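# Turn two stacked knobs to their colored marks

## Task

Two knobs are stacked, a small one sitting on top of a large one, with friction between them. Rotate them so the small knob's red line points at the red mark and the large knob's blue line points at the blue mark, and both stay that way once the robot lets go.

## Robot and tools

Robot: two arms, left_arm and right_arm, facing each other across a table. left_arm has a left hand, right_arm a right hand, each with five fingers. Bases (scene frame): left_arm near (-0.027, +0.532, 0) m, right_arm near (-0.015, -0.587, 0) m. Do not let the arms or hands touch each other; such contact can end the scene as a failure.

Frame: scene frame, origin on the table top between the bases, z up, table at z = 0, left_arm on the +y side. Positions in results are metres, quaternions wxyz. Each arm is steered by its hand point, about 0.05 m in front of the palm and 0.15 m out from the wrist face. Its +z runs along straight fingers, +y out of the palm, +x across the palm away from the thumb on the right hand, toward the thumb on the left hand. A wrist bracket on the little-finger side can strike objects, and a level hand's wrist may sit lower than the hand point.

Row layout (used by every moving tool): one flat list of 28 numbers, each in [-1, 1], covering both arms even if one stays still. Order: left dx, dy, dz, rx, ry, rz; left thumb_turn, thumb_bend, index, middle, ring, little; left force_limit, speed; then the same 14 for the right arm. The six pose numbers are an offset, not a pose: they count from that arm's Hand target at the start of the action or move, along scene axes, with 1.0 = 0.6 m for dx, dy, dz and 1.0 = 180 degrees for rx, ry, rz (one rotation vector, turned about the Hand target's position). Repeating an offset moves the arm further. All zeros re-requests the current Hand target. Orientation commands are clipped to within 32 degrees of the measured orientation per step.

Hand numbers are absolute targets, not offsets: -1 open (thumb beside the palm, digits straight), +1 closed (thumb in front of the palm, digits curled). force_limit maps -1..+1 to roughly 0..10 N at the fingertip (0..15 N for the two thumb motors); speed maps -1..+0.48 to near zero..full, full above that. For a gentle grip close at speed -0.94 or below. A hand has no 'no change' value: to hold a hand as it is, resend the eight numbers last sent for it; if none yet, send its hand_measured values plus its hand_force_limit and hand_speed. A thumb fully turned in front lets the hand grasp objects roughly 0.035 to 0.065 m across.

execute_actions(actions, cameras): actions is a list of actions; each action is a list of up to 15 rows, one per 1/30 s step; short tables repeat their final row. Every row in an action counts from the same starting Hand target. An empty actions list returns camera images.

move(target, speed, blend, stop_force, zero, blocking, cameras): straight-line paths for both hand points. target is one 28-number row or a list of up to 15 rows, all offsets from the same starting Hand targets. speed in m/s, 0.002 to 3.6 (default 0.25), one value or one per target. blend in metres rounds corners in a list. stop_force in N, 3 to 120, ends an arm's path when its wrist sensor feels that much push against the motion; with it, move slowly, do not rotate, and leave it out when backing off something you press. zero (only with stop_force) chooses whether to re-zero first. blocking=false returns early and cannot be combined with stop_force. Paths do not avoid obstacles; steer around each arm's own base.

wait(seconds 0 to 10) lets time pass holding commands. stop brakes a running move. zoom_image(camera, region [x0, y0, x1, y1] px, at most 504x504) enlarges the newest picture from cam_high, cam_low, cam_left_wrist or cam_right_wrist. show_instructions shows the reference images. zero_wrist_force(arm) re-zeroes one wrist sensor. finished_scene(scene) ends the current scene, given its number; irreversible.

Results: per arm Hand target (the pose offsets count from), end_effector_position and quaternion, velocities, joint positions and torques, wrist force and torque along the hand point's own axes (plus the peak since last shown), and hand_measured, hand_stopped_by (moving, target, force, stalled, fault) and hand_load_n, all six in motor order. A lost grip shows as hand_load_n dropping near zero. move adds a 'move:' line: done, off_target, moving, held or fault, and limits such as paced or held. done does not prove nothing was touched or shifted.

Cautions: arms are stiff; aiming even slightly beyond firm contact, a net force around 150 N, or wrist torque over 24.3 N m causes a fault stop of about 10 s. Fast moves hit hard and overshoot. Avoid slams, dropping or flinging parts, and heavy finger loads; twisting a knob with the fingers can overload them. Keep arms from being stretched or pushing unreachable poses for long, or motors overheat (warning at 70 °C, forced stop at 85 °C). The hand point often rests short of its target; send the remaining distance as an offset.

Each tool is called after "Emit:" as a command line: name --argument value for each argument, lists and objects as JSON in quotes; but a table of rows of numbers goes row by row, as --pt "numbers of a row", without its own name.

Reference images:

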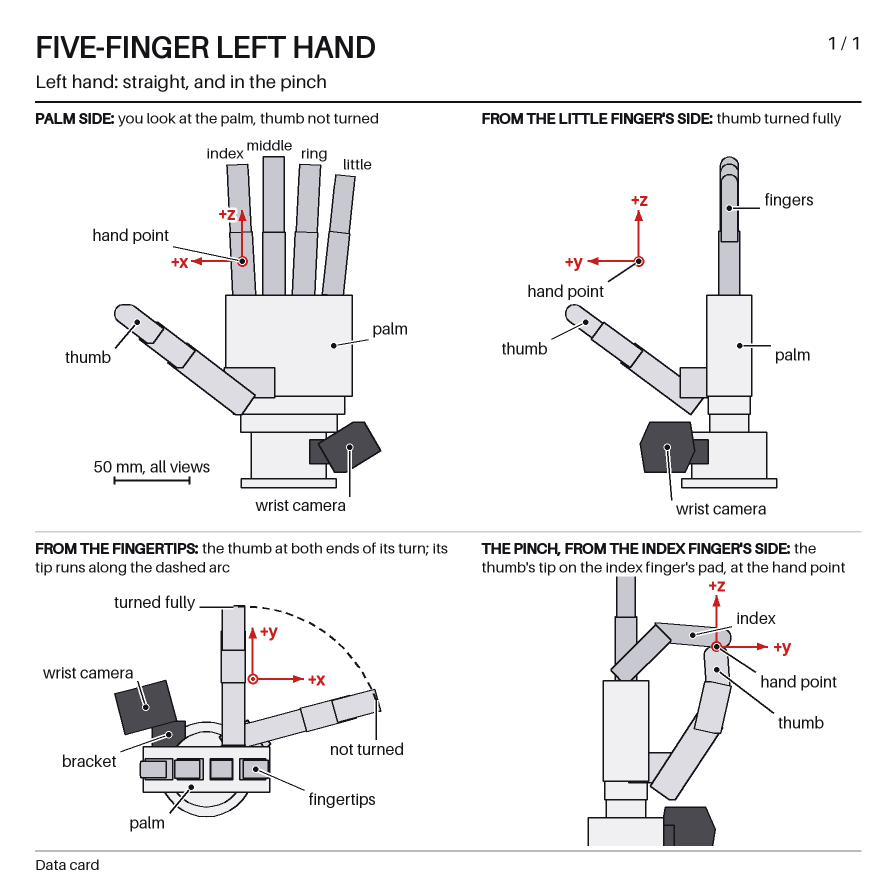

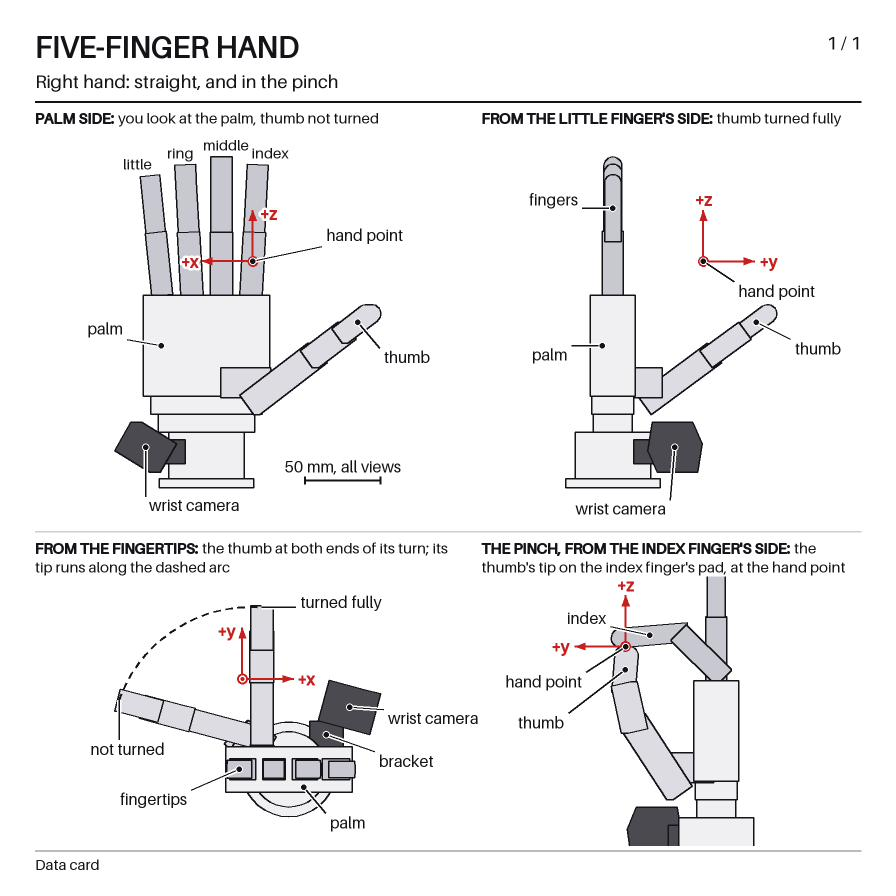

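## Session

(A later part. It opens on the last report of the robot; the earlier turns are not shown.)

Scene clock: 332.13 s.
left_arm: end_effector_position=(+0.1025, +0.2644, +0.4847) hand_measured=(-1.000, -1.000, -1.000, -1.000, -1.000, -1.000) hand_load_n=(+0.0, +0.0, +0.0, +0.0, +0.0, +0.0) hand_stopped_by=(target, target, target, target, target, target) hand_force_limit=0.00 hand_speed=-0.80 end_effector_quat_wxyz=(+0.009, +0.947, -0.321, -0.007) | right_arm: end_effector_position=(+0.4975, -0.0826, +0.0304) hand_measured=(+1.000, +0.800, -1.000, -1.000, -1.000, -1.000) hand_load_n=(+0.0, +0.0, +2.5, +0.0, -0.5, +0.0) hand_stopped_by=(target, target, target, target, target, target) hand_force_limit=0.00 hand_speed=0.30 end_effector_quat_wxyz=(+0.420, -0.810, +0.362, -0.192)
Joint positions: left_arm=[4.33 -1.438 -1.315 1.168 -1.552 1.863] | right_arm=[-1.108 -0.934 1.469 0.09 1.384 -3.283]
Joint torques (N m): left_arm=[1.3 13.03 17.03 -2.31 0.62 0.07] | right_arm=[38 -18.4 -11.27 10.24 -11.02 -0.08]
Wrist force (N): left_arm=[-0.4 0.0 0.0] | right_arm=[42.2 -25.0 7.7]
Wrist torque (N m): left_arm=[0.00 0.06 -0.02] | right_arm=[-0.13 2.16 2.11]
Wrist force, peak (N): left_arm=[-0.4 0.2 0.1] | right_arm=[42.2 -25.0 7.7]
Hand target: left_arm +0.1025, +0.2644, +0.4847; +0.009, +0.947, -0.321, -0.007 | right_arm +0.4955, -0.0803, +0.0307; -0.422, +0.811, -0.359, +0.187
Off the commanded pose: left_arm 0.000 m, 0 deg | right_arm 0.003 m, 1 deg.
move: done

Emit:
move --pt "0 0 0 0 0 0 -1 -1 -1 -1 -1 -1 0 -0.8 0.0177 -0.0177 0 0 0 0 1 0.8 -1 -1 -1 -1 0 0.3" --pt "0 0 0 0 0 0 -1 -1 -1 -1 -1 -1 0 -0.8 0.0138 -0.023 0 0 0 0 1 0.8 -1 -1 -1 -1 0 0.3" --speed 0.04

Emit:
move --target '[0,0,0,0,0,0,-1,-1,-1,-1,-1,-1,0,-0.8,0,0,-0.02,0,0,0,1,0.8,-1,-1,-1,-1,0,0.3]' --speed 0.006 --stop_force 4 --cameras '["cam_high","cam_low"]'

Emit:
zoom_image --camera "cam_high" --region '[360, 250, 450, 320]'

Emit:
zoom_image --camera "cam_low" --region '[440, 240, 620, 370]'

Scene clock: 361.17 s.
left_arm: end_effector_position=(+0.1025, +0.2644, +0.4847) hand_measured=(-1.000, -1.000, -1.000, -1.000, -1.000, -1.000) hand_load_n=(+0.0, +0.0, +0.0, +0.0, +0.0, +0.0) hand_stopped_by=(target, target, target, target, target, target) hand_force_limit=0.00 hand_speed=-0.80 end_effector_quat_wxyz=(+0.009, +0.947, -0.321, -0.007) | right_arm: end_effector_position=(+0.5038, -0.0942, +0.0308) hand_measured=(+1.000, +0.800, -1.000, -1.000, -1.000, -1.000) hand_load_n=(+0.5, +0.0, +0.0, +0.0, +0.0, +0.0) hand_stopped_by=(target, target, target, target, target, target) hand_force_limit=0.00 hand_speed=0.30 end_effector_quat_wxyz=(+0.422, -0.811, +0.359, -0.187) end_effector_velocity=(+0.001, +0.001, +0.001) end_effector_angular_velocity=(+0.000, +0.000, +0.000)
Joint positions: left_arm=[4.33 -1.438 -1.315 1.168 -1.552 1.863] | right_arm=[-1.139 -0.94 1.479 0.089 1.347 -3.302]
Joint velocities: left_arm=[within noise] | right_arm=[0 0.001 -0.005 0.004 0 0]
Joint torques (N m): left_arm=[1.33 12.29 17.43 -2.4 0.81 0.32] | right_arm=[9.39 -29.85 -28.19 1.22 0.06 0.84]
Wrist force (N): left_arm=[-0.2 0.2 -0.1] | right_arm=[0.2 -2.3 1.0]
Wrist torque (N m): left_arm=[0.04 0.03 -0.01] | right_arm=[-0.16 -0.07 -0.06]
Wrist force, peak (N): left_arm=[-0.3 0.2 0.2] | right_arm=[43.2 -26.4 6.7]
Hand target: left_arm +0.1025, +0.2644, +0.4847; +0.009, +0.947, -0.321, -0.007 | right_arm +0.5038, -0.0941, +0.0307; -0.422, +0.811, -0.359, +0.187
Off the commanded pose: left_arm 0.000 m, 0 deg | right_arm 0.000 m, 0 deg.
move: done

Scene clock: 363.87 s.
left_arm: end_effector_position=(+0.1025, +0.2644, +0.4847) hand_measured=(-1.000, -1.000, -1.000, -1.000, -1.000, -1.000) hand_load_n=(+0.0, +0.0, +0.0, +0.0, +0.0, +0.0) hand_stopped_by=(target, target, target, target, target, target) hand_force_limit=0.00 hand_speed=-0.80 end_effector_quat_wxyz=(+0.009, +0.947, -0.321, -0.007) | right_arm: end_effector_position=(+0.5038, -0.0941, +0.0220) hand_measured=(+1.000, +0.800, -1.000, -1.000, -1.000, -1.000) hand_load_n=(+0.0, +0.0, +0.0, +0.5, +0.0, +0.0) hand_stopped_by=(target, target, target, target, target, target) hand_force_limit=0.00 hand_speed=0.30 end_effector_quat_wxyz=(+0.422, -0.811, +0.359, -0.187)
Joint positions: left_arm=[4.33 -1.438 -1.315 1.168 -1.552 1.863] | right_arm=[-1.138 -0.928 1.486 0.071 1.347 -3.302]
Joint torques (N m): left_arm=[0.7 14.08 17.36 -2.49 0.54 0.08] | right_arm=[10.64 -55.24 -27.76 1.39 1.77 1.52]
Wrist force (N): left_arm=[0.0 0.2 -0.1] | right_arm=[0.2 -5.2 -2.0]
Wrist torque (N m): left_arm=[0.03 0.00 0.00] | right_arm=[0.11 -0.03 -0.12]
Wrist force, peak (N): left_arm=[-0.3 0.2 -0.2] | right_arm=[0.8 -7.9 -4.2]
Hand target: left_arm +0.1025, +0.2644, +0.4847; +0.009, +0.947, -0.321, -0.007 | right_arm +0.5038, -0.0941, +0.0220; -0.422, +0.811, -0.359, +0.187 (not the last commanded pose)
Off the commanded pose: left_arm 0.000 m, 0 deg | right_arm 0.003 m, 0 deg.
move: contact (right_arm)
Images, in order (width x height): cam_high 896x504, cam_low 896x504.

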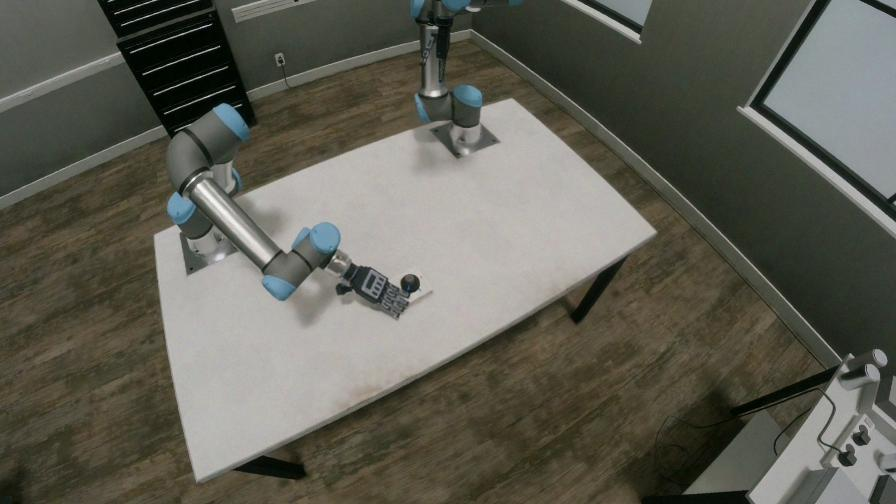

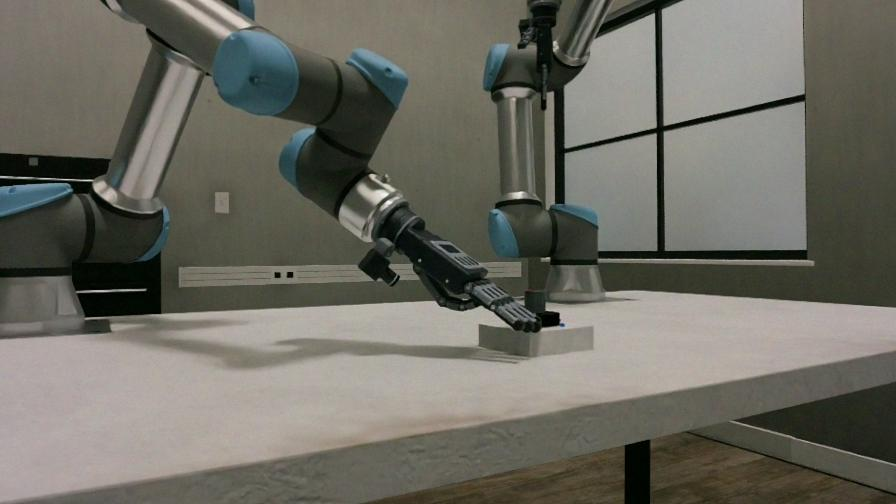

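Scaled by 5.600 from the camera's 896x504 image, which has a finer 1280x720 frame.

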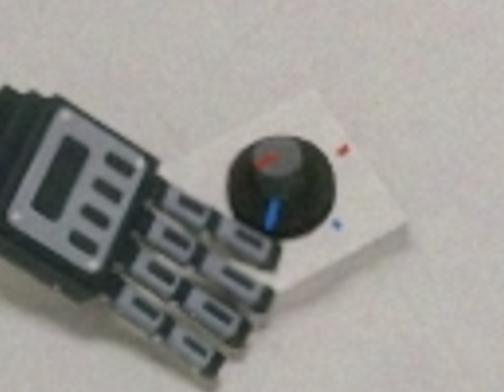

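Scaled by 2.800 from the camera's 896x504 image, which has a finer 1280x720 frame.

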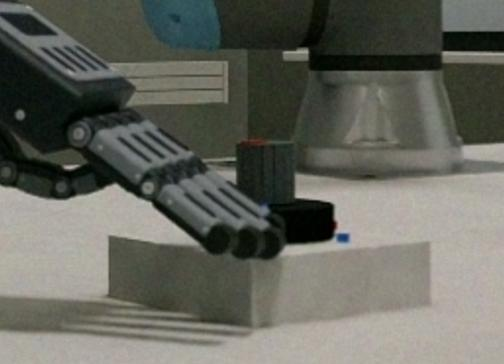

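Emit:
move --target '[0,0,0,0,0,0,-1,-1,-1,-1,-1,-1,0,-0.8,0,0,0.0025,0,0,0,1,0.8,-1,-1,-1,-1,0,0.3]' --speed 0.02

Emit:
move --target '[0,0,0,0,0,0,-1,-1,-1,-1,-1,-1,0,-0.8,-0.03,0.03,0,0,0,0,1,0.8,-1,-1,-1,-1,0,0.3]' --speed 0.006 --stop_force 12

Scene clock: 376.63 s.
left_arm: end_effector_position=(+0.1025, +0.2644, +0.4847) hand_measured=(-1.000, -1.000, -1.000, -1.000, -1.000, -1.000) hand_load_n=(+0.0, +0.0, +0.0, +0.0, +0.0, +0.0) hand_stopped_by=(target, target, target, target, target, target) hand_force_limit=0.00 hand_speed=-0.80 end_effector_quat_wxyz=(+0.009, +0.947, -0.321, -0.007) | right_arm: end_effector_position=(+0.5038, -0.0941, +0.0235) hand_measured=(+1.000, +0.800, -1.000, -1.000, -1.000, -1.000) hand_load_n=(+0.0, +0.0, +0.0, +0.0, +0.0, +0.0) hand_stopped_by=(target, target, target, target, target, target) hand_force_limit=0.00 hand_speed=0.30 end_effector_quat_wxyz=(+0.422, -0.811, +0.359, -0.187)
Joint positions: left_arm=[4.33 -1.438 -1.315 1.168 -1.552 1.863] | right_arm=[-1.138 -0.93 1.485 0.074 1.347 -3.302]
Joint torques (N m): left_arm=[0.41 14.28 16.87 -2.26 0.86 0.12] | right_arm=[9.38 -56.3 -27.91 1.22 1.67 1.53]
Wrist force (N): left_arm=[0.0 0.1 0.0] | right_arm=[0.5 -2.0 0.9]
Wrist torque (N m): left_arm=[0.01 0.01 0.00] | right_arm=[-0.12 -0.12 -0.04]
Wrist force, peak (N): left_arm=[-0.3 0.2 0.2] | right_arm=[0.3 -5.6 -2.0]
Hand target: left_arm +0.1025, +0.2644, +0.4847; +0.009, +0.947, -0.321, -0.007 | right_arm +0.5038, -0.0941, +0.0235; -0.422, +0.811, -0.359, +0.187
Off the commanded pose: left_arm 0.000 m, 0 deg | right_arm 0.000 m, 0 deg.
move: done

Scene clock: 378.73 s.
left_arm: end_effector_position=(+0.1025, +0.2644, +0.4847) hand_measured=(-1.000, -1.000, -1.000, -1.000, -1.000, -1.000) hand_load_n=(+0.0, +0.0, +0.0, +0.0, +0.0, +0.0) hand_stopped_by=(target, target, target, target, target, target) hand_force_limit=0.00 hand_speed=-0.80 end_effector_quat_wxyz=(+0.009, +0.947, -0.321, -0.007) | right_arm: end_effector_position=(+0.4992, -0.0895, +0.0235) hand_measured=(+1.000, +0.800, -1.000, -1.000, -1.000, -1.000) hand_load_n=(+0.0, +0.0, -0.5, +0.0, +0.0, +0.0) hand_stopped_by=(target, target, target, target, target, target) hand_force_limit=0.00 hand_speed=0.30 end_effector_quat_wxyz=(+0.422, -0.811, +0.359, -0.187)
Joint positions: left_arm=[4.33 -1.438 -1.315 1.168 -1.552 1.863] | right_arm=[-1.127 -0.932 1.487 0.072 1.357 -3.295]
Joint torques (N m): left_arm=[1.03 14.18 17.34 -2.15 0.69 0.05] | right_arm=[0.67 -46.36 -21.3 2.34 -5.66 -1.03]
Wrist force (N): left_arm=[-0.1 0.0 0.1] | right_arm=[12.3 -1.3 1.9]
Wrist torque (N m): left_arm=[0.00 0.02 0.00] | right_arm=[-0.19 0.46 0.44]
Wrist force, peak (N): left_arm=[-0.4 0.2 0.1] | right_arm=[15.0 -1.8 1.7]
Hand target: left_arm +0.1025, +0.2644, +0.4847; +0.009, +0.947, -0.321, -0.007 | right_arm +0.4992, -0.0895, +0.0235; -0.422, +0.811, -0.359, +0.187 (not the last commanded pose)
Off the commanded pose: left_arm 0.000 m, 0 deg | right_arm 0.019 m, 0 deg.
move: contact (right_arm)

Emit:
move --pt "0 0 0 0 0 0 -1 -1 -1 -1 -1 -1 0 -0.8 0.0071 -0.0071 0 0 0 0 1 0.8 -1 -1 -1 -1 0 0.3" --pt "0 0 0 0 0 0 -1 -1 -1 -1 -1 -1 0 -0.8 -0.0035 -0.0177 0 0 0 0 1 0.8 -1 -1 -1 -1 0 0.3" --speed 0.03

Emit:
move --target '[0,0,0,0,0,0,-1,-1,-1,-1,-1,-1,0,-0.8,-0.03,0.03,0,0,0,0,1,0.8,-1,-1,-1,-1,0,0.3]' --speed 0.006 --stop_force 15

Scene clock: 388.77 s.
left_arm: end_effector_position=(+0.1025, +0.2644, +0.4847) hand_measured=(-1.000, -1.000, -1.000, -1.000, -1.000, -1.000) hand_load_n=(+0.0, +0.0, +0.0, +0.0, +0.0, +0.0) hand_stopped_by=(target, target, target, target, target, target) hand_force_limit=0.00 hand_speed=-0.80 end_effector_quat_wxyz=(+0.009, +0.947, -0.321, -0.007) | right_arm: end_effector_position=(+0.4971, -0.1002, +0.0236) hand_measured=(+1.000, +0.800, -1.000, -1.000, -1.000, -1.000) hand_load_n=(+0.0, +0.0, +0.0, +0.0, +0.0, +0.0) hand_stopped_by=(target, target, target, target, target, target) hand_force_limit=0.00 hand_speed=0.30 end_effector_quat_wxyz=(+0.422, -0.811, +0.359, -0.187) end_effector_velocity=(+0.000, +0.000, -0.001) end_effector_angular_velocity=(-0.002, +0.004, -0.001)
Joint positions: left_arm=[4.33 -1.438 -1.315 1.168 -1.552 1.863] | right_arm=[-1.143 -0.949 1.517 0.061 1.343 -3.304]
Joint velocities: left_arm=[within noise] | right_arm=[0 0.003 -0.003 0.005 0 0]
Joint torques (N m): left_arm=[1.38 14.5 18.5 -2.29 1.06 -0.01] | right_arm=[3.79 -29.82 -28.15 1.16 -0.75 -0.08]
Wrist force (N): left_arm=[-0.1 0.1 0.0] | right_arm=[0.2 -2.2 1.5]
Wrist torque (N m): left_arm=[0.01 0.02 0.00] | right_arm=[-0.19 -0.10 -0.09]
Wrist force, peak (N): left_arm=[-0.3 0.2 0.1] | right_arm=[12.5 -1.1 2.4]
Hand target: left_arm +0.1025, +0.2644, +0.4847; +0.009, +0.947, -0.321, -0.007 | right_arm +0.4971, -0.1001, +0.0235; -0.422, +0.811, -0.359, +0.187
Off the commanded pose: left_arm 0.000 m, 0 deg | right_arm 0.000 m, 0 deg.
move: done

Scene clock: 390.83 s.
left_arm: end_effector_position=(+0.1025, +0.2644, +0.4847) hand_measured=(-1.000, -1.000, -1.000, -1.000, -1.000, -1.000) hand_load_n=(+0.0, +0.0, +0.0, +0.0, +0.0, +0.0) hand_stopped_by=(target, target, target, target, target, target) hand_force_limit=0.00 hand_speed=-0.80 end_effector_quat_wxyz=(+0.009, +0.947, -0.321, -0.007) | right_arm: end_effector_position=(+0.4924, -0.0954, +0.0235) hand_measured=(+1.000, +0.800, -1.000, -1.000, -1.000, -1.000) hand_load_n=(+0.0, +0.0, -0.5, +0.0, +0.0, +0.0) hand_stopped_by=(target, target, target, target, target, target) hand_force_limit=0.00 hand_speed=0.30 end_effector_quat_wxyz=(+0.422, -0.811, +0.359, -0.187)
Joint positions: left_arm=[4.33 -1.438 -1.315 1.168 -1.552 1.863] | right_arm=[-1.131 -0.95 1.519 0.058 1.354 -3.297]
Joint torques (N m): left_arm=[1.48 14.63 16.91 -2.32 1 0.22] | right_arm=[3.6 -46.56 -19.72 2.56 -6.29 -0.94]
Wrist force (N): left_arm=[-0.1 0.1 0.1] | right_arm=[15.0 -1.2 2.1]
Wrist torque (N m): left_arm=[0.01 0.02 0.00] | right_arm=[-0.22 0.73 0.66]
Wrist force, peak (N): left_arm=[-0.3 0.2 0.0] | right_arm=[18.1 -1.2 1.4]
Hand target: left_arm +0.1025, +0.2644, +0.4847; +0.009, +0.947, -0.321, -0.007 | right_arm +0.4924, -0.0954, +0.0235; -0.422, +0.811, -0.359, +0.187 (not the last commanded pose)
Off the commanded pose: left_arm 0.000 m, 0 deg | right_arm 0.019 m, 0 deg.
move: contact (right_arm)

Emit:
move --target '[0,0,0,0,0,0,-1,-1,-1,-1,-1,-1,0,-0.8,0.0106,0.0106,0,0,0,0,1,0.8,-1,-1,-1,-1,0,0.3]' --speed 0.02 --cameras '["cam_high"]'

Emit:
zoom_image --camera "cam_high" --region '[360, 250, 450, 320]'

Scene clock: 398.93 s.
left_arm: end_effector_position=(+0.1025, +0.2644, +0.4847) hand_measured=(-1.000, -1.000, -1.000, -1.000, -1.000, -1.000) hand_load_n=(+0.0, -0.5, +0.0, +0.0, +0.0, +0.0) hand_stopped_by=(target, target, target, target, target, target) hand_force_limit=0.00 hand_speed=-0.80 end_effector_quat_wxyz=(+0.009, +0.947, -0.321, -0.007) | right_arm: end_effector_position=(+0.4988, -0.0890, +0.0234) hand_measured=(+1.000, +0.800, -1.000, -1.000, -1.000, -1.000) hand_load_n=(+0.0, +0.0, -0.5, +0.0, +0.0, +0.0) hand_stopped_by=(target, target, target, target, target, target) hand_force_limit=0.00 hand_speed=0.30 end_effector_quat_wxyz=(+0.422, -0.811, +0.359, -0.187)
Joint positions: left_arm=[4.33 -1.438 -1.315 1.168 -1.552 1.863] | right_arm=[-1.125 -0.931 1.486 0.072 1.358 -3.294]
Joint torques (N m): left_arm=[1.99 15.66 18.11 -2.33 0.77 0.29] | right_arm=[20.7 -55.35 -3.7 0.29 -4.68 1.31]
Wrist force (N): left_arm=[-0.1 0.1 0.3] | right_arm=[19.7 -2.0 1.2]
Wrist torque (N m): left_arm=[0.00 0.03 -0.01] | right_arm=[-0.13 0.80 0.87]
Wrist force, peak (N): left_arm=[-0.3 0.3 0.1] | right_arm=[19.7 -2.0 1.2]
Hand target: left_arm +0.1025, +0.2644, +0.4847; +0.009, +0.947, -0.321, -0.007 | right_arm +0.4988, -0.0890, +0.0235; -0.422, +0.811, -0.359, +0.187
Off the commanded pose: left_arm 0.000 m, 0 deg | right_arm 0.000 m, 0 deg.
move: done
Images, in order (width x height): cam_high 896x504.

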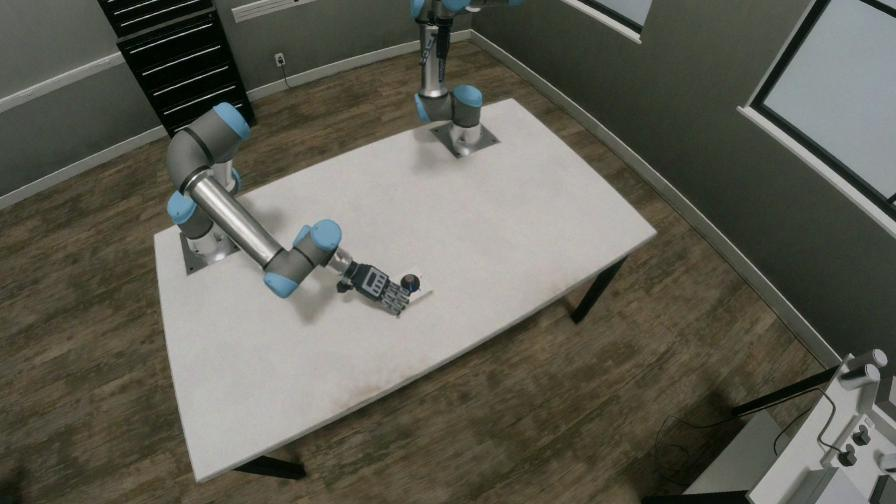

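Scaled by 5.600 from the camera's 896x504 image, which has a finer 1280x720 frame.

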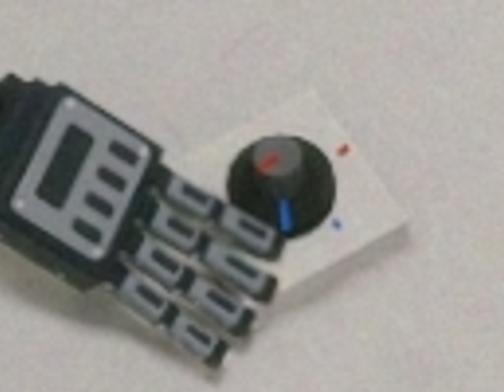

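Emit:
move --pt "0 0 0 0 0 0 -1 -1 -1 -1 -1 -1 0 -0.8 0.0071 -0.0071 0 0 0 0 1 0.8 -1 -1 -1 -1 0 0.3" --pt "0 0 0 0 0 0 -1 -1 -1 -1 -1 -1 0 -0.8 -0.0047 -0.0189 0 0 0 0 1 0.8 -1 -1 -1 -1 0 0.3" --speed 0.04

Emit:
move --target '[0,0,0,0,0,0,-1,-1,-1,-1,-1,-1,0,-0.8,-0.03,0.03,0,0,0,0,1,0.8,-1,-1,-1,-1,0,0.3]' --speed 0.007 --stop_force 15

Emit:
move --target '[0,0,0,0,0,0,-1,-1,-1,-1,-1,-1,0,-0.8,0.0118,0.0118,0,0,0,0,1,0.8,-1,-1,-1,-1,0,0.3]' --speed 0.02 --cameras '["cam_high"]'

Emit:
zoom_image --camera "cam_high" --region '[380, 260, 440, 310]'

Scene clock: 413.93 s.
left_arm: end_effector_position=(+0.1025, +0.2644, +0.4847) hand_measured=(-1.000, -1.000, -1.000, -1.000, -1.000, -1.000) hand_load_n=(+0.0, +0.0, +0.0, +0.0, +0.5, +0.0) hand_stopped_by=(target, target, target, target, target, target) hand_force_limit=0.00 hand_speed=-0.80 end_effector_quat_wxyz=(+0.009, +0.947, -0.321, -0.007) | right_arm: end_effector_position=(+0.4960, -0.1004, +0.0236) hand_measured=(+1.000, +0.800, -1.000, -1.000, -1.000, -1.000) hand_load_n=(+0.0, +0.0, +0.0, +0.0, +0.0, +0.0) hand_stopped_by=(target, target, target, target, target, target) hand_force_limit=0.00 hand_speed=0.30 end_effector_quat_wxyz=(+0.422, -0.811, +0.359, -0.187) end_effector_velocity=(+0.001, +0.000, +0.000) end_effector_angular_velocity=(+0.000, +0.000, -0.001)
Joint positions: left_arm=[4.33 -1.438 -1.315 1.168 -1.552 1.863] | right_arm=[-1.142 -0.951 1.521 0.059 1.344 -3.304]
Joint velocities: left_arm=[within noise] | right_arm=[-0.001 0.003 -0.005 0.002 0 0]
Joint torques (N m): left_arm=[2.5 15.46 18.44 -2.24 1.23 0.07] | right_arm=[9.9 -29.48 -27.57 1.19 0.03 0.43]
Wrist force (N): left_arm=[-0.1 -0.1 0.0] | right_arm=[0.3 -2.2 1.0]
Wrist torque (N m): left_arm=[-0.01 0.02 0.00] | right_arm=[-0.17 -0.11 -0.08]
Wrist force, peak (N): left_arm=[-0.5 0.1 0.1] | right_arm=[20.4 -2.7 2.7]
Hand target: left_arm +0.1025, +0.2644, +0.4847; +0.009, +0.947, -0.321, -0.007 | right_arm +0.4960, -0.1004, +0.0235; -0.422, +0.811, -0.359, +0.187
Off the commanded pose: left_arm 0.000 m, 0 deg | right_arm 0.000 m, 0 deg.
move: done

Scene clock: 415.80 s.
left_arm: end_effector_position=(+0.1025, +0.2644, +0.4847) hand_measured=(-1.000, -1.000, -1.000, -1.000, -1.000, -1.000) hand_load_n=(+0.0, +0.0, +0.0, +0.0, +0.0, +0.0) hand_stopped_by=(target, target, target, target, target, target) hand_force_limit=0.00 hand_speed=-0.80 end_effector_quat_wxyz=(+0.009, +0.947, -0.321, -0.007) | right_arm: end_effector_position=(+0.4917, -0.0961, +0.0235) hand_measured=(+1.000, +0.800, -1.000, -1.000, -1.000, -1.000) hand_load_n=(+0.0, +0.0, -1.0, +0.0, +0.0, +0.0) hand_stopped_by=(target, target, target, target, target, target) hand_force_limit=0.00 hand_speed=0.30 end_effector_quat_wxyz=(+0.422, -0.811, +0.359, -0.187)
Joint positions: left_arm=[4.33 -1.438 -1.315 1.168 -1.552 1.863] | right_arm=[-1.131 -0.952 1.523 0.057 1.354 -3.297]
Joint torques (N m): left_arm=[1.39 14.74 17.67 -2.15 1.23 0.11] | right_arm=[3.11 -41.63 -24.47 2.39 -6.56 -1.18]
Wrist force (N): left_arm=[-0.1 0.2 0.2] | right_arm=[15.3 -0.7 1.2]
Wrist torque (N m): left_arm=[0.01 0.01 0.00] | right_arm=[-0.14 0.72 0.67]
Wrist force, peak (N): left_arm=[-0.3 0.3 0.1] | right_arm=[18.5 -1.1 0.5]
Hand target: left_arm +0.1025, +0.2644, +0.4847; +0.009, +0.947, -0.321, -0.007 | right_arm +0.4917, -0.0961, +0.0235; -0.422, +0.811, -0.359, +0.187 (not the last commanded pose)
Off the commanded pose: left_arm 0.000 m, 0 deg | right_arm 0.019 m, 0 deg.
move: contact (right_arm)

Scene clock: 416.60 s.
left_arm: end_effector_position=(+0.1025, +0.2644, +0.4847) hand_measured=(-1.000, -1.000, -1.000, -1.000, -1.000, -1.000) hand_load_n=(+0.0, +0.0, +0.0, +0.0, +0.0, -0.5) hand_stopped_by=(target, target, target, target, target, target) hand_force_limit=0.00 hand_speed=-0.80 end_effector_quat_wxyz=(+0.009, +0.947, -0.321, -0.007) | right_arm: end_effector_position=(+0.4988, -0.0890, +0.0234) hand_measured=(+1.000, +0.800, -1.000, -1.000, -1.000, -1.000) hand_load_n=(+0.0, +0.5, +0.0, +0.0, -0.5, +0.0) hand_stopped_by=(target, target, target, target, target, target) hand_force_limit=0.00 hand_speed=0.30 end_effector_quat_wxyz=(+0.422, -0.811, +0.359, -0.187)
Joint positions: left_arm=[4.33 -1.438 -1.315 1.168 -1.552 1.863] | right_arm=[-1.125 -0.932 1.487 0.072 1.359 -3.293]
Joint torques (N m): left_arm=[2.31 16.27 17.05 -2.24 1.15 0.33] | right_arm=[17.42 -55.31 -5.2 -0.13 -4.62 1.11]
Wrist force (N): left_arm=[-0.3 -0.1 0.1] | right_arm=[19.0 -2.9 0.9]
Wrist torque (N m): left_arm=[-0.01 0.04 -0.01] | right_arm=[-0.08 0.77 0.83]
Wrist force, peak (N): left_arm=[-0.2 0.1 0.3] | right_arm=[19.0 -2.9 0.9]
Hand target: left_arm +0.1025, +0.2644, +0.4847; +0.009, +0.947, -0.321, -0.007 | right_arm +0.4988, -0.0890, +0.0235; -0.422, +0.811, -0.359, +0.187
Off the commanded pose: left_arm 0.000 m, 0 deg | right_arm 0.000 m, 0 deg.
move: done
Images, in order (width x height): cam_high 896x504.

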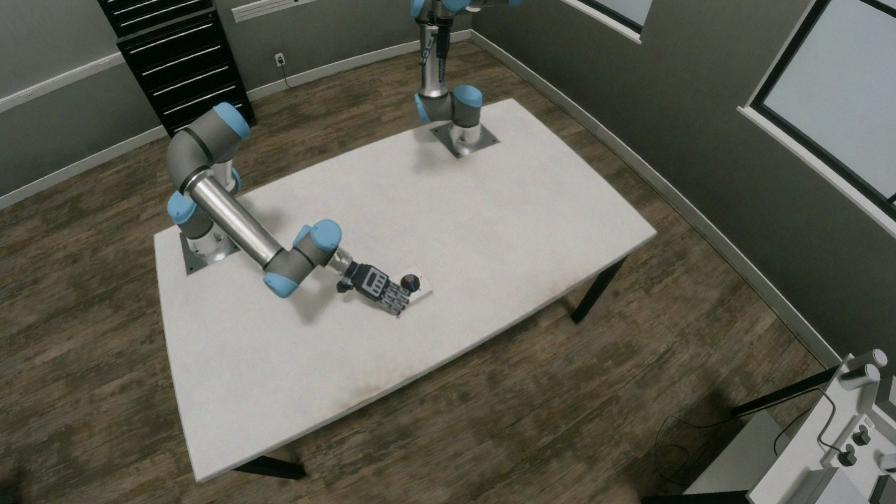

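Scaled by 8.400 from the camera's 896x504 image, which has a finer 1280x720 frame.

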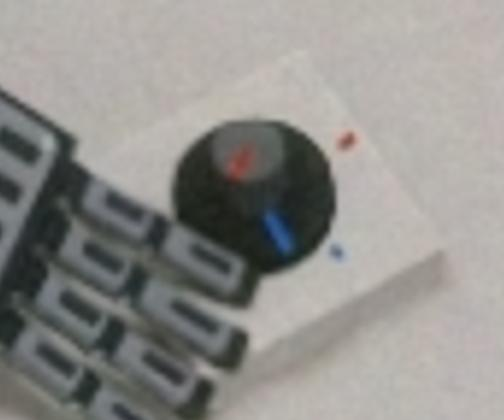

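Emit:
move --pt "0 0 0 0 0 0 -1 -1 -1 -1 -1 -1 0 -0.8 0.0071 -0.0071 0 0 0 0 1 0.8 -1 -1 -1 -1 0 0.3" --pt "0 0 0 0 0 0 -1 -1 -1 -1 -1 -1 0 -0.8 -0.0047 -0.0189 0 0 0 0 1 0.8 -1 -1 -1 -1 0 0.3" --speed 0.04

Emit:
move --target '[0,0,0,0,0,0,-1,-1,-1,-1,-1,-1,0,-0.8,-0.03,0.03,0,0,0,0,1,0.8,-1,-1,-1,-1,0,0.3]' --speed 0.007 --stop_force 15

Emit:
move --target '[0,0,0,0,0,0,-1,-1,-1,-1,-1,-1,0,-0.8,0.0118,0.0118,0,0,0,0,1,0.8,-1,-1,-1,-1,0,0.3]' --speed 0.02

Emit:
move --pt "0 0 0 0 0 0 -1 -1 -1 -1 -1 -1 0 -0.8 0.0071 -0.0071 0 0 0 0 1 0.8 -1 -1 -1 -1 0 0.3" --pt "0 0 0 0 0 0 -1 -1 -1 -1 -1 -1 0 -0.8 -0.0047 -0.0189 0 0 0 0 1 0.8 -1 -1 -1 -1 0 0.3" --speed 0.04 --cameras '["cam_high"]'

Emit:
zoom_image --camera "cam_high" --region '[380, 260, 440, 310]'

Scene clock: 455.07 s.
left_arm: end_effector_position=(+0.1025, +0.2644, +0.4847) hand_measured=(-1.000, -1.000, -1.000, -1.000, -1.000, -1.000) hand_load_n=(+0.0, +0.0, +0.0, +0.0, +0.0, +0.0) hand_stopped_by=(target, target, target, target, target, target) hand_force_limit=0.00 hand_speed=-0.80 end_effector_quat_wxyz=(+0.009, +0.947, -0.321, -0.007) | right_arm: end_effector_position=(+0.4960, -0.1004, +0.0236) hand_measured=(+1.000, +0.800, -1.000, -1.000, -1.000, -1.000) hand_load_n=(+0.0, +0.0, +0.0, +0.0, +0.0, +0.0) hand_stopped_by=(target, target, target, target, target, target) hand_force_limit=0.00 hand_speed=0.30 end_effector_quat_wxyz=(+0.422, -0.811, +0.359, -0.187) end_effector_velocity=(+0.001, +0.000, +0.000) end_effector_angular_velocity=(-0.001, +0.001, +0.000)
Joint positions: left_arm=[4.33 -1.438 -1.315 1.168 -1.552 1.863] | right_arm=[-1.142 -0.951 1.521 0.059 1.345 -3.304]
Joint velocities: left_arm=[within noise] | right_arm=[0 0.003 -0.005 0.004 0 0]
Joint torques (N m): left_arm=[1.49 14.83 16.98 -2.23 1.4 0.07] | right_arm=[9.25 -28.65 -28.52 1.18 0.28 0.67]
Wrist force (N): left_arm=[-0.2 0.1 -0.1] | right_arm=[0.3 -2.2 1.3]
Wrist torque (N m): left_arm=[0.03 0.03 -0.02] | right_arm=[-0.19 -0.12 -0.08]
Wrist force, peak (N): left_arm=[-0.3 0.0 -0.3] | right_arm=[19.4 -2.1 2.2]
Hand target: left_arm +0.1025, +0.2644, +0.4847; +0.009, +0.947, -0.321, -0.007 | right_arm +0.4960, -0.1004, +0.0235; -0.422, +0.811, -0.359, +0.187
Off the commanded pose: left_arm 0.000 m, 0 deg | right_arm 0.000 m, 0 deg.
move: done

Scene clock: 456.93 s.
left_arm: end_effector_position=(+0.1025, +0.2644, +0.4847) hand_measured=(-1.000, -1.000, -1.000, -1.000, -1.000, -1.000) hand_load_n=(+0.0, +0.0, +0.0, +0.0, +0.0, +0.0) hand_stopped_by=(target, target, target, target, target, target) hand_force_limit=0.00 hand_speed=-0.80 end_effector_quat_wxyz=(+0.009, +0.947, -0.321, -0.007) | right_arm: end_effector_position=(+0.4917, -0.0961, +0.0235) hand_measured=(+1.000, +0.800, -1.000, -1.000, -1.000, -1.000) hand_load_n=(+0.0, +0.0, -1.5, +0.0, +0.0, +0.0) hand_stopped_by=(target, target, target, target, target, target) hand_force_limit=0.00 hand_speed=0.30 end_effector_quat_wxyz=(+0.422, -0.811, +0.359, -0.187)
Joint positions: left_arm=[4.33 -1.438 -1.315 1.168 -1.552 1.863] | right_arm=[-1.131 -0.952 1.523 0.057 1.354 -3.297]
Joint torques (N m): left_arm=[1.86 15.68 17.42 -2.16 1.31 -0.07] | right_arm=[1.81 -41.69 -23.7 2.33 -6.41 -1.13]
Wrist force (N): left_arm=[-0.1 0.2 0.0] | right_arm=[14.5 -0.8 1.0]
Wrist torque (N m): left_arm=[0.03 0.01 -0.01] | right_arm=[-0.15 0.63 0.61]
Wrist force, peak (N): left_arm=[-0.3 0.1 0.3] | right_arm=[17.5 -0.9 0.3]
Hand target: left_arm +0.1025, +0.2644, +0.4847; +0.009, +0.947, -0.321, -0.007 | right_arm +0.4918, -0.0961, +0.0235; -0.422, +0.811, -0.359, +0.187 (not the last commanded pose)
Off the commanded pose: left_arm 0.000 m, 0 deg | right_arm 0.019 m, 0 deg.
move: contact (right_arm)

Scene clock: 457.73 s.
left_arm: end_effector_position=(+0.1025, +0.2644, +0.4847) hand_measured=(-1.000, -1.000, -1.000, -1.000, -1.000, -1.000) hand_load_n=(+0.0, +0.0, +0.0, +0.0, +0.0, +0.0) hand_stopped_by=(target, target, target, target, target, target) hand_force_limit=0.00 hand_speed=-0.80 end_effector_quat_wxyz=(+0.009, +0.947, -0.321, -0.007) | right_arm: end_effector_position=(+0.4989, -0.0890, +0.0234) hand_measured=(+1.000, +0.800, -1.000, -1.000, -1.000, -1.000) hand_load_n=(+0.0, +0.0, +0.0, +0.0, +0.0, +0.0) hand_stopped_by=(target, target, target, target, target, target) hand_force_limit=0.00 hand_speed=0.30 end_effector_quat_wxyz=(+0.422, -0.811, +0.359, -0.187)
Joint positions: left_arm=[4.33 -1.438 -1.315 1.168 -1.552 1.863] | right_arm=[-1.125 -0.932 1.487 0.072 1.359 -3.293]
Joint torques (N m): left_arm=[3.07 14.73 18.04 -2.41 1.42 0.24] | right_arm=[16.32 -56.09 -3.88 -0.34 -3.91 1.08]
Wrist force (N): left_arm=[-0.4 0.1 0.1] | right_arm=[17.0 -2.7 0.8]
Wrist torque (N m): left_arm=[0.00 0.06 -0.02] | right_arm=[-0.06 0.69 0.72]
Wrist force, peak (N): left_arm=[-0.4 0.1 0.1] | right_arm=[17.0 -2.7 0.8]
Hand target: left_arm +0.1025, +0.2644, +0.4847; +0.009, +0.947, -0.321, -0.007 | right_arm +0.4988, -0.0890, +0.0235; -0.422, +0.811, -0.359, +0.187
Off the commanded pose: left_arm 0.000 m, 0 deg | right_arm 0.000 m, 0 deg.
move: done

Scene clock: 458.83 s.
left_arm: end_effector_position=(+0.1025, +0.2644, +0.4847) hand_measured=(-1.000, -1.000, -1.000, -1.000, -1.000, -1.000) hand_load_n=(+0.0, +0.0, +0.0, +0.0, +0.0, +0.0) hand_stopped_by=(target, target, target, target, target, target) hand_force_limit=0.00 hand_speed=-0.80 end_effector_quat_wxyz=(+0.009, +0.947, -0.321, -0.007) | right_arm: end_effector_position=(+0.4961, -0.1005, +0.0236) hand_measured=(+1.000, +0.800, -1.000, -1.000, -1.000, -1.000) hand_load_n=(+0.0, +0.0, +0.0, +0.0, +0.0, +0.0) hand_stopped_by=(target, target, target, target, target, target) hand_force_limit=0.00 hand_speed=0.30 end_effector_quat_wxyz=(+0.422, -0.811, +0.359, -0.187) end_effector_velocity=(+0.000, +0.001, +0.000) end_effector_angular_velocity=(+0.000, +0.001, +0.001)
Joint positions: left_arm=[4.33 -1.438 -1.315 1.168 -1.552 1.863] | right_arm=[-1.142 -0.951 1.521 0.059 1.345 -3.304]
Joint velocities: left_arm=[within noise] | right_arm=[0.001 0.002 -0.005 0.004 0 0]
Joint torques (N m): left_arm=[1.82 14.76 17.88 -2.08 1.42 0.17] | right_arm=[10.18 -30.49 -29.16 1.29 0.23 0.47]
Wrist force (N): left_arm=[-0.2 0.0 0.0] | right_arm=[0.4 -1.9 0.8]
Wrist torque (N m): left_arm=[0.00 0.02 0.00] | right_arm=[-0.11 -0.11 -0.06]
Wrist force, peak (N): left_arm=[-0.2 0.3 0.0] | right_arm=[17.4 -3.8 0.5]
Hand target: left_arm +0.1025, +0.2644, +0.4847; +0.009, +0.947, -0.321, -0.007 | right_arm +0.4960, -0.1004, +0.0235; -0.422, +0.811, -0.359, +0.187
Off the commanded pose: left_arm 0.000 m, 0 deg | right_arm 0.000 m, 0 deg.
move: done
Images, in order (width x height): cam_high 896x504.

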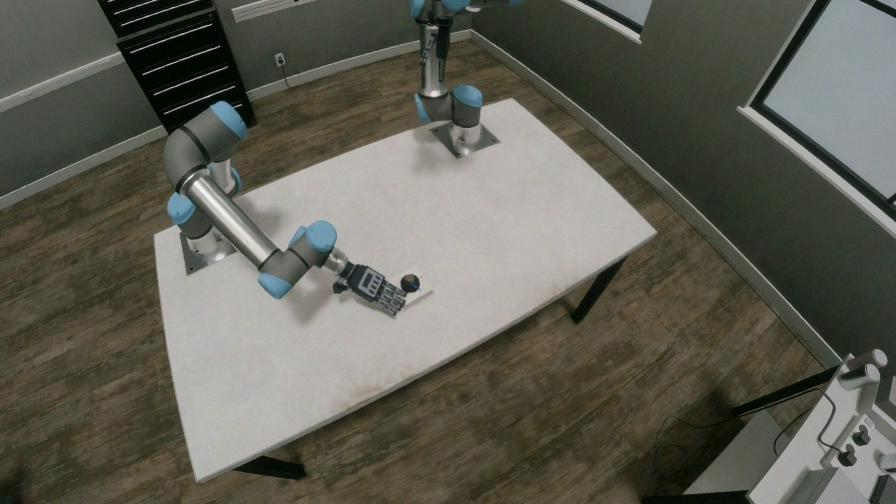

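Scaled by 8.400 from the camera's 896x504 image, which has a finer 1280x720 frame.

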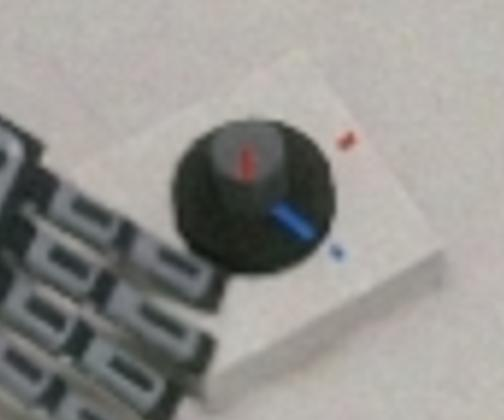

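Emit:
move --pt "0 0 0 0 0 0 -1 -1 -1 -1 -1 -1 0 -0.8 0 0 0.06 0 0 0 1 0.8 -1 -1 -1 -1 0 0.3" --pt "0 0 0 0 0 0 -1 -1 -1 -1 -1 -1 0 -0.8 -0.0176 0.02 0.06 0 0 0 1 0.8 -1 -1 -1 -1 0 0.3" --pt "0 0 0 0 0 0 -1 -1 -1 -1 -1 -1 0 -0.8 -0.0176 0.02 0.0292 0 0 0 1 0.8 -1 -1 -1 -1 0 0.3" --speed '[0.08,0.06,0.03]' --stop_force 6 --cameras '["cam_high","cam_low"]'

Emit:
zoom_image --camera "cam_high" --region '[380, 260, 440, 310]'

Emit:
zoom_image --camera "cam_low" --region '[440, 240, 620, 370]'

Scene clock: 479.00 s.
left_arm: end_effector_position=(+0.1025, +0.2644, +0.4847) hand_measured=(-1.000, -1.000, -1.000, -1.000, -1.000, -1.000) hand_load_n=(+0.0, +0.0, +0.0, +0.0, +0.0, +0.0) hand_stopped_by=(target, target, target, target, target, target) hand_force_limit=0.00 hand_speed=-0.80 end_effector_quat_wxyz=(+0.009, +0.947, -0.321, -0.007) | right_arm: end_effector_position=(+0.4855, -0.0884, +0.0410) hand_measured=(+1.000, +0.800, -1.000, -1.000, -1.000, -1.000) hand_load_n=(+0.0, +0.0, +0.0, +0.0, +0.0, +0.0) hand_stopped_by=(target, target, target, target, target, target) hand_force_limit=0.00 hand_speed=0.30 end_effector_quat_wxyz=(+0.422, -0.811, +0.359, -0.187)
Joint positions: left_arm=[4.33 -1.438 -1.315 1.168 -1.552 1.863] | right_arm=[-1.112 -0.973 1.506 0.092 1.369 -3.286]
Joint torques (N m): left_arm=[2.03 15.71 18.18 -2.35 1.21 -0.03] | right_arm=[-7.77 -56.38 -28.61 1.22 -2.51 -0.28]
Wrist force (N): left_arm=[-0.1 0.0 0.1] | right_arm=[0.6 -2.2 1.3]
Wrist torque (N m): left_arm=[-0.01 0.03 0.00] | right_arm=[-0.20 -0.15 -0.25]
Wrist force, peak (N): left_arm=[-0.4 0.1 0.2] | right_arm=[1.7 -2.6 0.8]
Hand target: left_arm +0.1025, +0.2644, +0.4847; +0.009, +0.947, -0.321, -0.007 | right_arm +0.4855, -0.0884, +0.0410; -0.422, +0.811, -0.359, +0.187
Off the commanded pose: left_arm 0.000 m, 0 deg | right_arm 0.000 m, 0 deg.
move: done
Images, in order (width x height): cam_high 896x504, cam_low 896x504.

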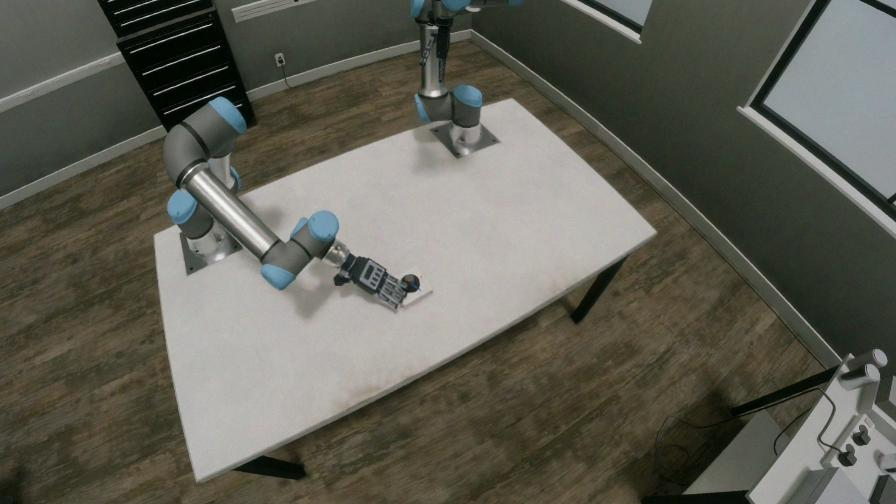

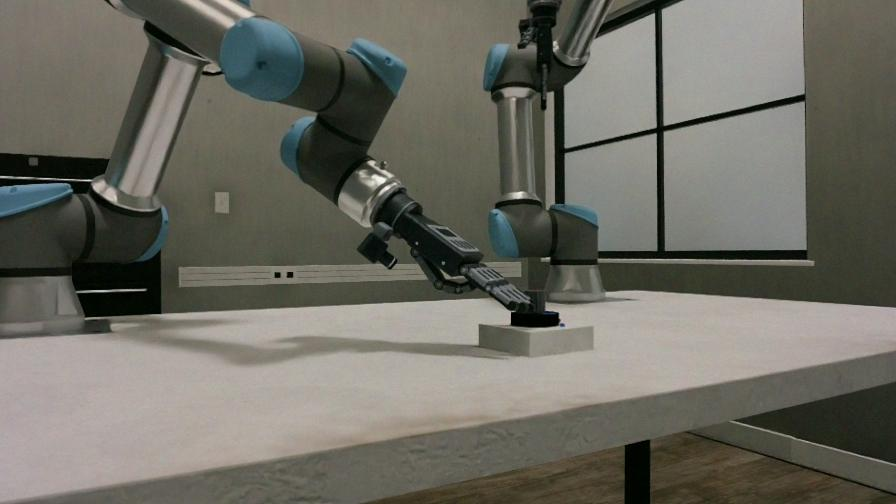

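Scaled by 8.400 from the camera's 896x504 image, which has a finer 1280x720 frame.

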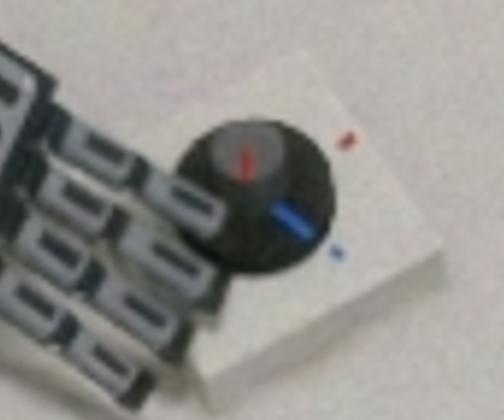

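Scaled by 2.800 from the camera's 896x504 image, which has a finer 1280x720 frame.

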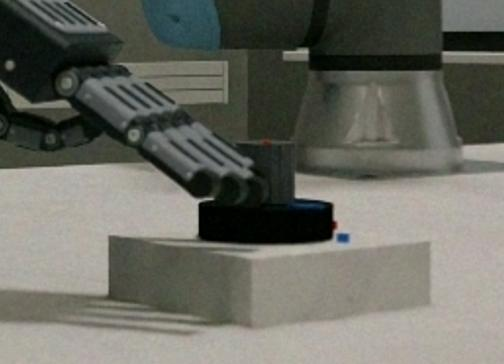

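Emit:
move --target '[0,0,0,0,0,0,-1,-1,-1,-1,-1,-1,0,-0.8,0.0047,0.0047,0,0,0,0,1,0.8,-1,-1,-1,-1,0,0.3]' --speed 0.03

Emit:
move --target '[0,0,0,0,0,0,-1,-1,-1,-1,-1,-1,0,-0.8,-0.025,0.025,0,0,0,0,1,0.8,-1,-1,-1,-1,0,0.3]' --speed 0.007 --stop_force 10 --cameras '["cam_high"]'

Emit:
zoom_image --camera "cam_high" --region '[380, 260, 440, 310]'

Scene clock: 488.60 s.
left_arm: end_effector_position=(+0.1025, +0.2644, +0.4847) hand_measured=(-1.000, -1.000, -1.000, -1.000, -1.000, -1.000) hand_load_n=(+0.0, +0.0, +0.0, +0.0, +0.0, +0.0) hand_stopped_by=(target, target, target, target, target, target) hand_force_limit=0.00 hand_speed=-0.80 end_effector_quat_wxyz=(+0.009, +0.947, -0.321, -0.007) | right_arm: end_effector_position=(+0.4883, -0.0855, +0.0410) hand_measured=(+1.000, +0.800, -1.000, -1.000, -1.000, -1.000) hand_load_n=(+0.0, +0.0, +0.0, +0.0, +0.0, +0.0) hand_stopped_by=(target, target, target, target, target, target) hand_force_limit=0.00 hand_speed=0.30 end_effector_quat_wxyz=(+0.422, -0.811, +0.359, -0.187)
Joint positions: left_arm=[4.33 -1.438 -1.315 1.168 -1.552 1.863] | right_arm=[-1.11 -0.965 1.492 0.098 1.371 -3.284]
Joint torques (N m): left_arm=[2.61 16.01 17.41 -2.29 1.64 -0.15] | right_arm=[8.24 -39.94 -15.11 0.74 1.58 1.79]
Wrist force (N): left_arm=[-0.2 0.0 0.0] | right_arm=[0.7 -2.3 1.1]
Wrist torque (N m): left_arm=[0.00 0.03 -0.01] | right_arm=[-0.20 -0.15 -0.24]
Wrist force, peak (N): left_arm=[-0.4 0.1 0.1] | right_arm=[0.8 -2.4 1.5]
Hand target: left_arm +0.1025, +0.2644, +0.4847; +0.009, +0.947, -0.321, -0.007 | right_arm +0.4883, -0.0856, +0.0410; -0.422, +0.811, -0.359, +0.187
Off the commanded pose: left_arm 0.000 m, 0 deg | right_arm 0.000 m, 0 deg.
move: done

Scene clock: 490.50 s.
left_arm: end_effector_position=(+0.1025, +0.2644, +0.4847) hand_measured=(-1.000, -1.000, -1.000, -1.000, -1.000, -1.000) hand_load_n=(+0.0, +0.0, +0.0, +0.0, +0.0, +0.0) hand_stopped_by=(target, target, target, target, target, target) hand_force_limit=0.00 hand_speed=-0.80 end_effector_quat_wxyz=(+0.009, +0.947, -0.321, -0.007) | right_arm: end_effector_position=(+0.4837, -0.0810, +0.0410) hand_measured=(+1.000, +0.800, -1.000, -1.000, -1.000, -1.000) hand_load_n=(+0.0, +0.0, -1.0, +0.0, +0.0, +0.0) hand_stopped_by=(target, target, target, target, target, target) hand_force_limit=0.00 hand_speed=0.30 end_effector_quat_wxyz=(+0.422, -0.811, +0.359, -0.187)
Joint positions: left_arm=[4.33 -1.438 -1.315 1.168 -1.552 1.863] | right_arm=[-1.098 -0.966 1.493 0.096 1.381 -3.277]
Joint torques (N m): left_arm=[2.53 15.54 19.32 -2.04 1.53 0.36] | right_arm=[-1.3 -47.87 -16.06 1.67 -5.05 -1.11]
Wrist force (N): left_arm=[-0.1 0.0 -0.1] | right_arm=[10.2 -0.7 0.0]
Wrist torque (N m): left_arm=[0.01 0.01 0.00] | right_arm=[-0.06 0.33 0.32]
Wrist force, peak (N): left_arm=[-0.5 0.2 0.0] | right_arm=[13.0 -1.6 -0.7]
Hand target: left_arm +0.1025, +0.2644, +0.4847; +0.009, +0.947, -0.321, -0.007 | right_arm +0.4837, -0.0810, +0.0410; -0.422, +0.811, -0.359, +0.187 (not the last commanded pose)
Off the commanded pose: left_arm 0.000 m, 0 deg | right_arm 0.015 m, 0 deg.
move: contact (right_arm)
Images, in order (width x height): cam_high 896x504.

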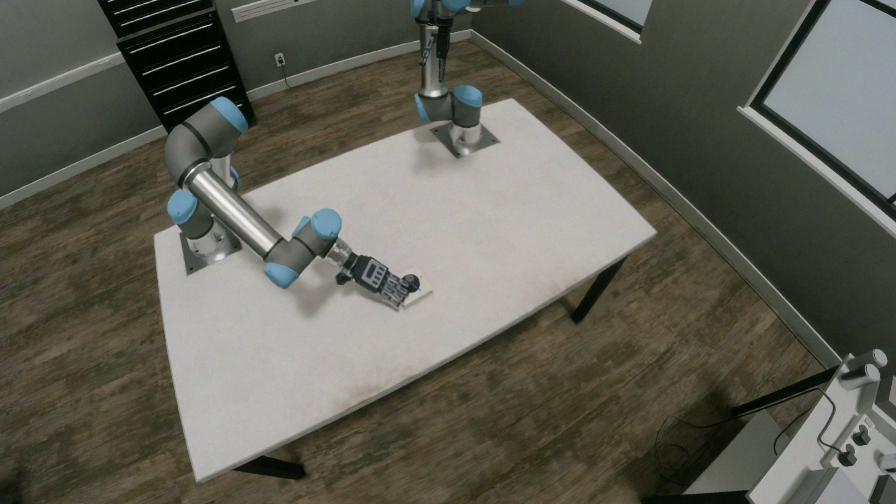

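Scaled by 8.400 from the camera's 896x504 image, which has a finer 1280x720 frame.

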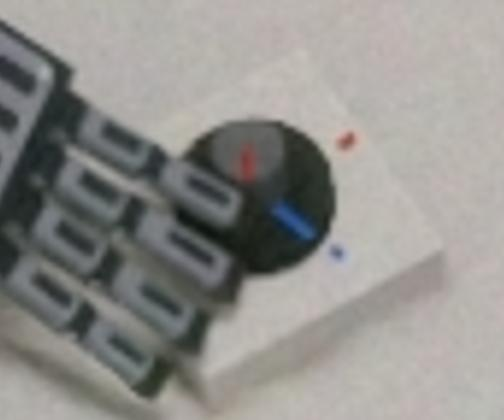

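Emit:
move --target '[0,0,0,0,0,0,-1,-1,-1,-1,-1,-1,0,-0.8,0.0118,0.0118,0,0,0,0,1,0.8,-1,-1,-1,-1,0,0.3]' --speed 0.02 --cameras '["cam_high"]'

Emit:
zoom_image --camera "cam_high" --region '[380, 260, 440, 310]'

Scene clock: 495.60 s.
left_arm: end_effector_position=(+0.1025, +0.2644, +0.4847) hand_measured=(-1.000, -1.000, -1.000, -1.000, -1.000, -1.000) hand_load_n=(+0.0, +0.0, +0.0, +0.0, +0.0, +0.0) hand_stopped_by=(target, target, target, target, target, target) hand_force_limit=0.00 hand_speed=-0.80 end_effector_quat_wxyz=(+0.009, +0.947, -0.321, -0.007) | right_arm: end_effector_position=(+0.4908, -0.0739, +0.0409) hand_measured=(+1.000, +0.800, -1.000, -1.000, -1.000, -1.000) hand_load_n=(+0.0, +0.0, +0.0, +0.0, +0.0, +0.0) hand_stopped_by=(target, target, target, target, target, target) hand_force_limit=0.00 hand_speed=0.30 end_effector_quat_wxyz=(+0.422, -0.811, +0.359, -0.187)
Joint positions: left_arm=[4.33 -1.438 -1.315 1.168 -1.552 1.863] | right_arm=[-1.093 -0.945 1.457 0.111 1.385 -3.274]
Joint torques (N m): left_arm=[3.21 15.67 18.19 -2.1 1.59 0.04] | right_arm=[11.55 -57.44 -7.13 -0.92 -1.9 1.32]
Wrist force (N): left_arm=[-0.2 0.0 0.0] | right_arm=[10.4 -2.7 0.0]
Wrist torque (N m): left_arm=[0.00 0.03 -0.01] | right_arm=[-0.06 0.28 0.35]
Wrist force, peak (N): left_arm=[-0.3 0.2 0.2] | right_arm=[10.4 -2.7 0.0]
Hand target: left_arm +0.1025, +0.2644, +0.4847; +0.009, +0.947, -0.321, -0.007 | right_arm +0.4908, -0.0739, +0.0410; -0.422, +0.811, -0.359, +0.187
Off the commanded pose: left_arm 0.000 m, 0 deg | right_arm 0.000 m, 0 deg.
move: done
Images, in order (width x height): cam_high 896x504.

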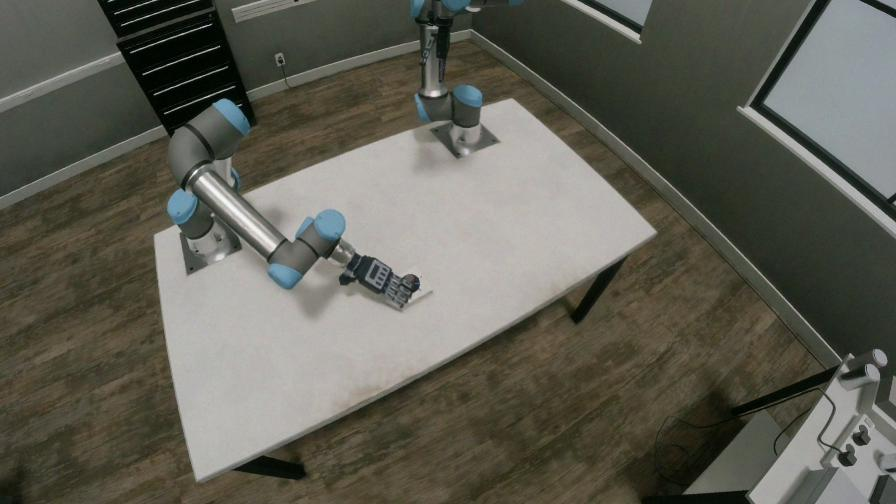

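Scaled by 8.400 from the camera's 896x504 image, which has a finer 1280x720 frame.

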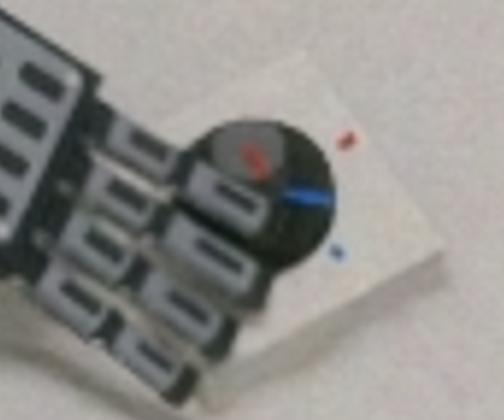

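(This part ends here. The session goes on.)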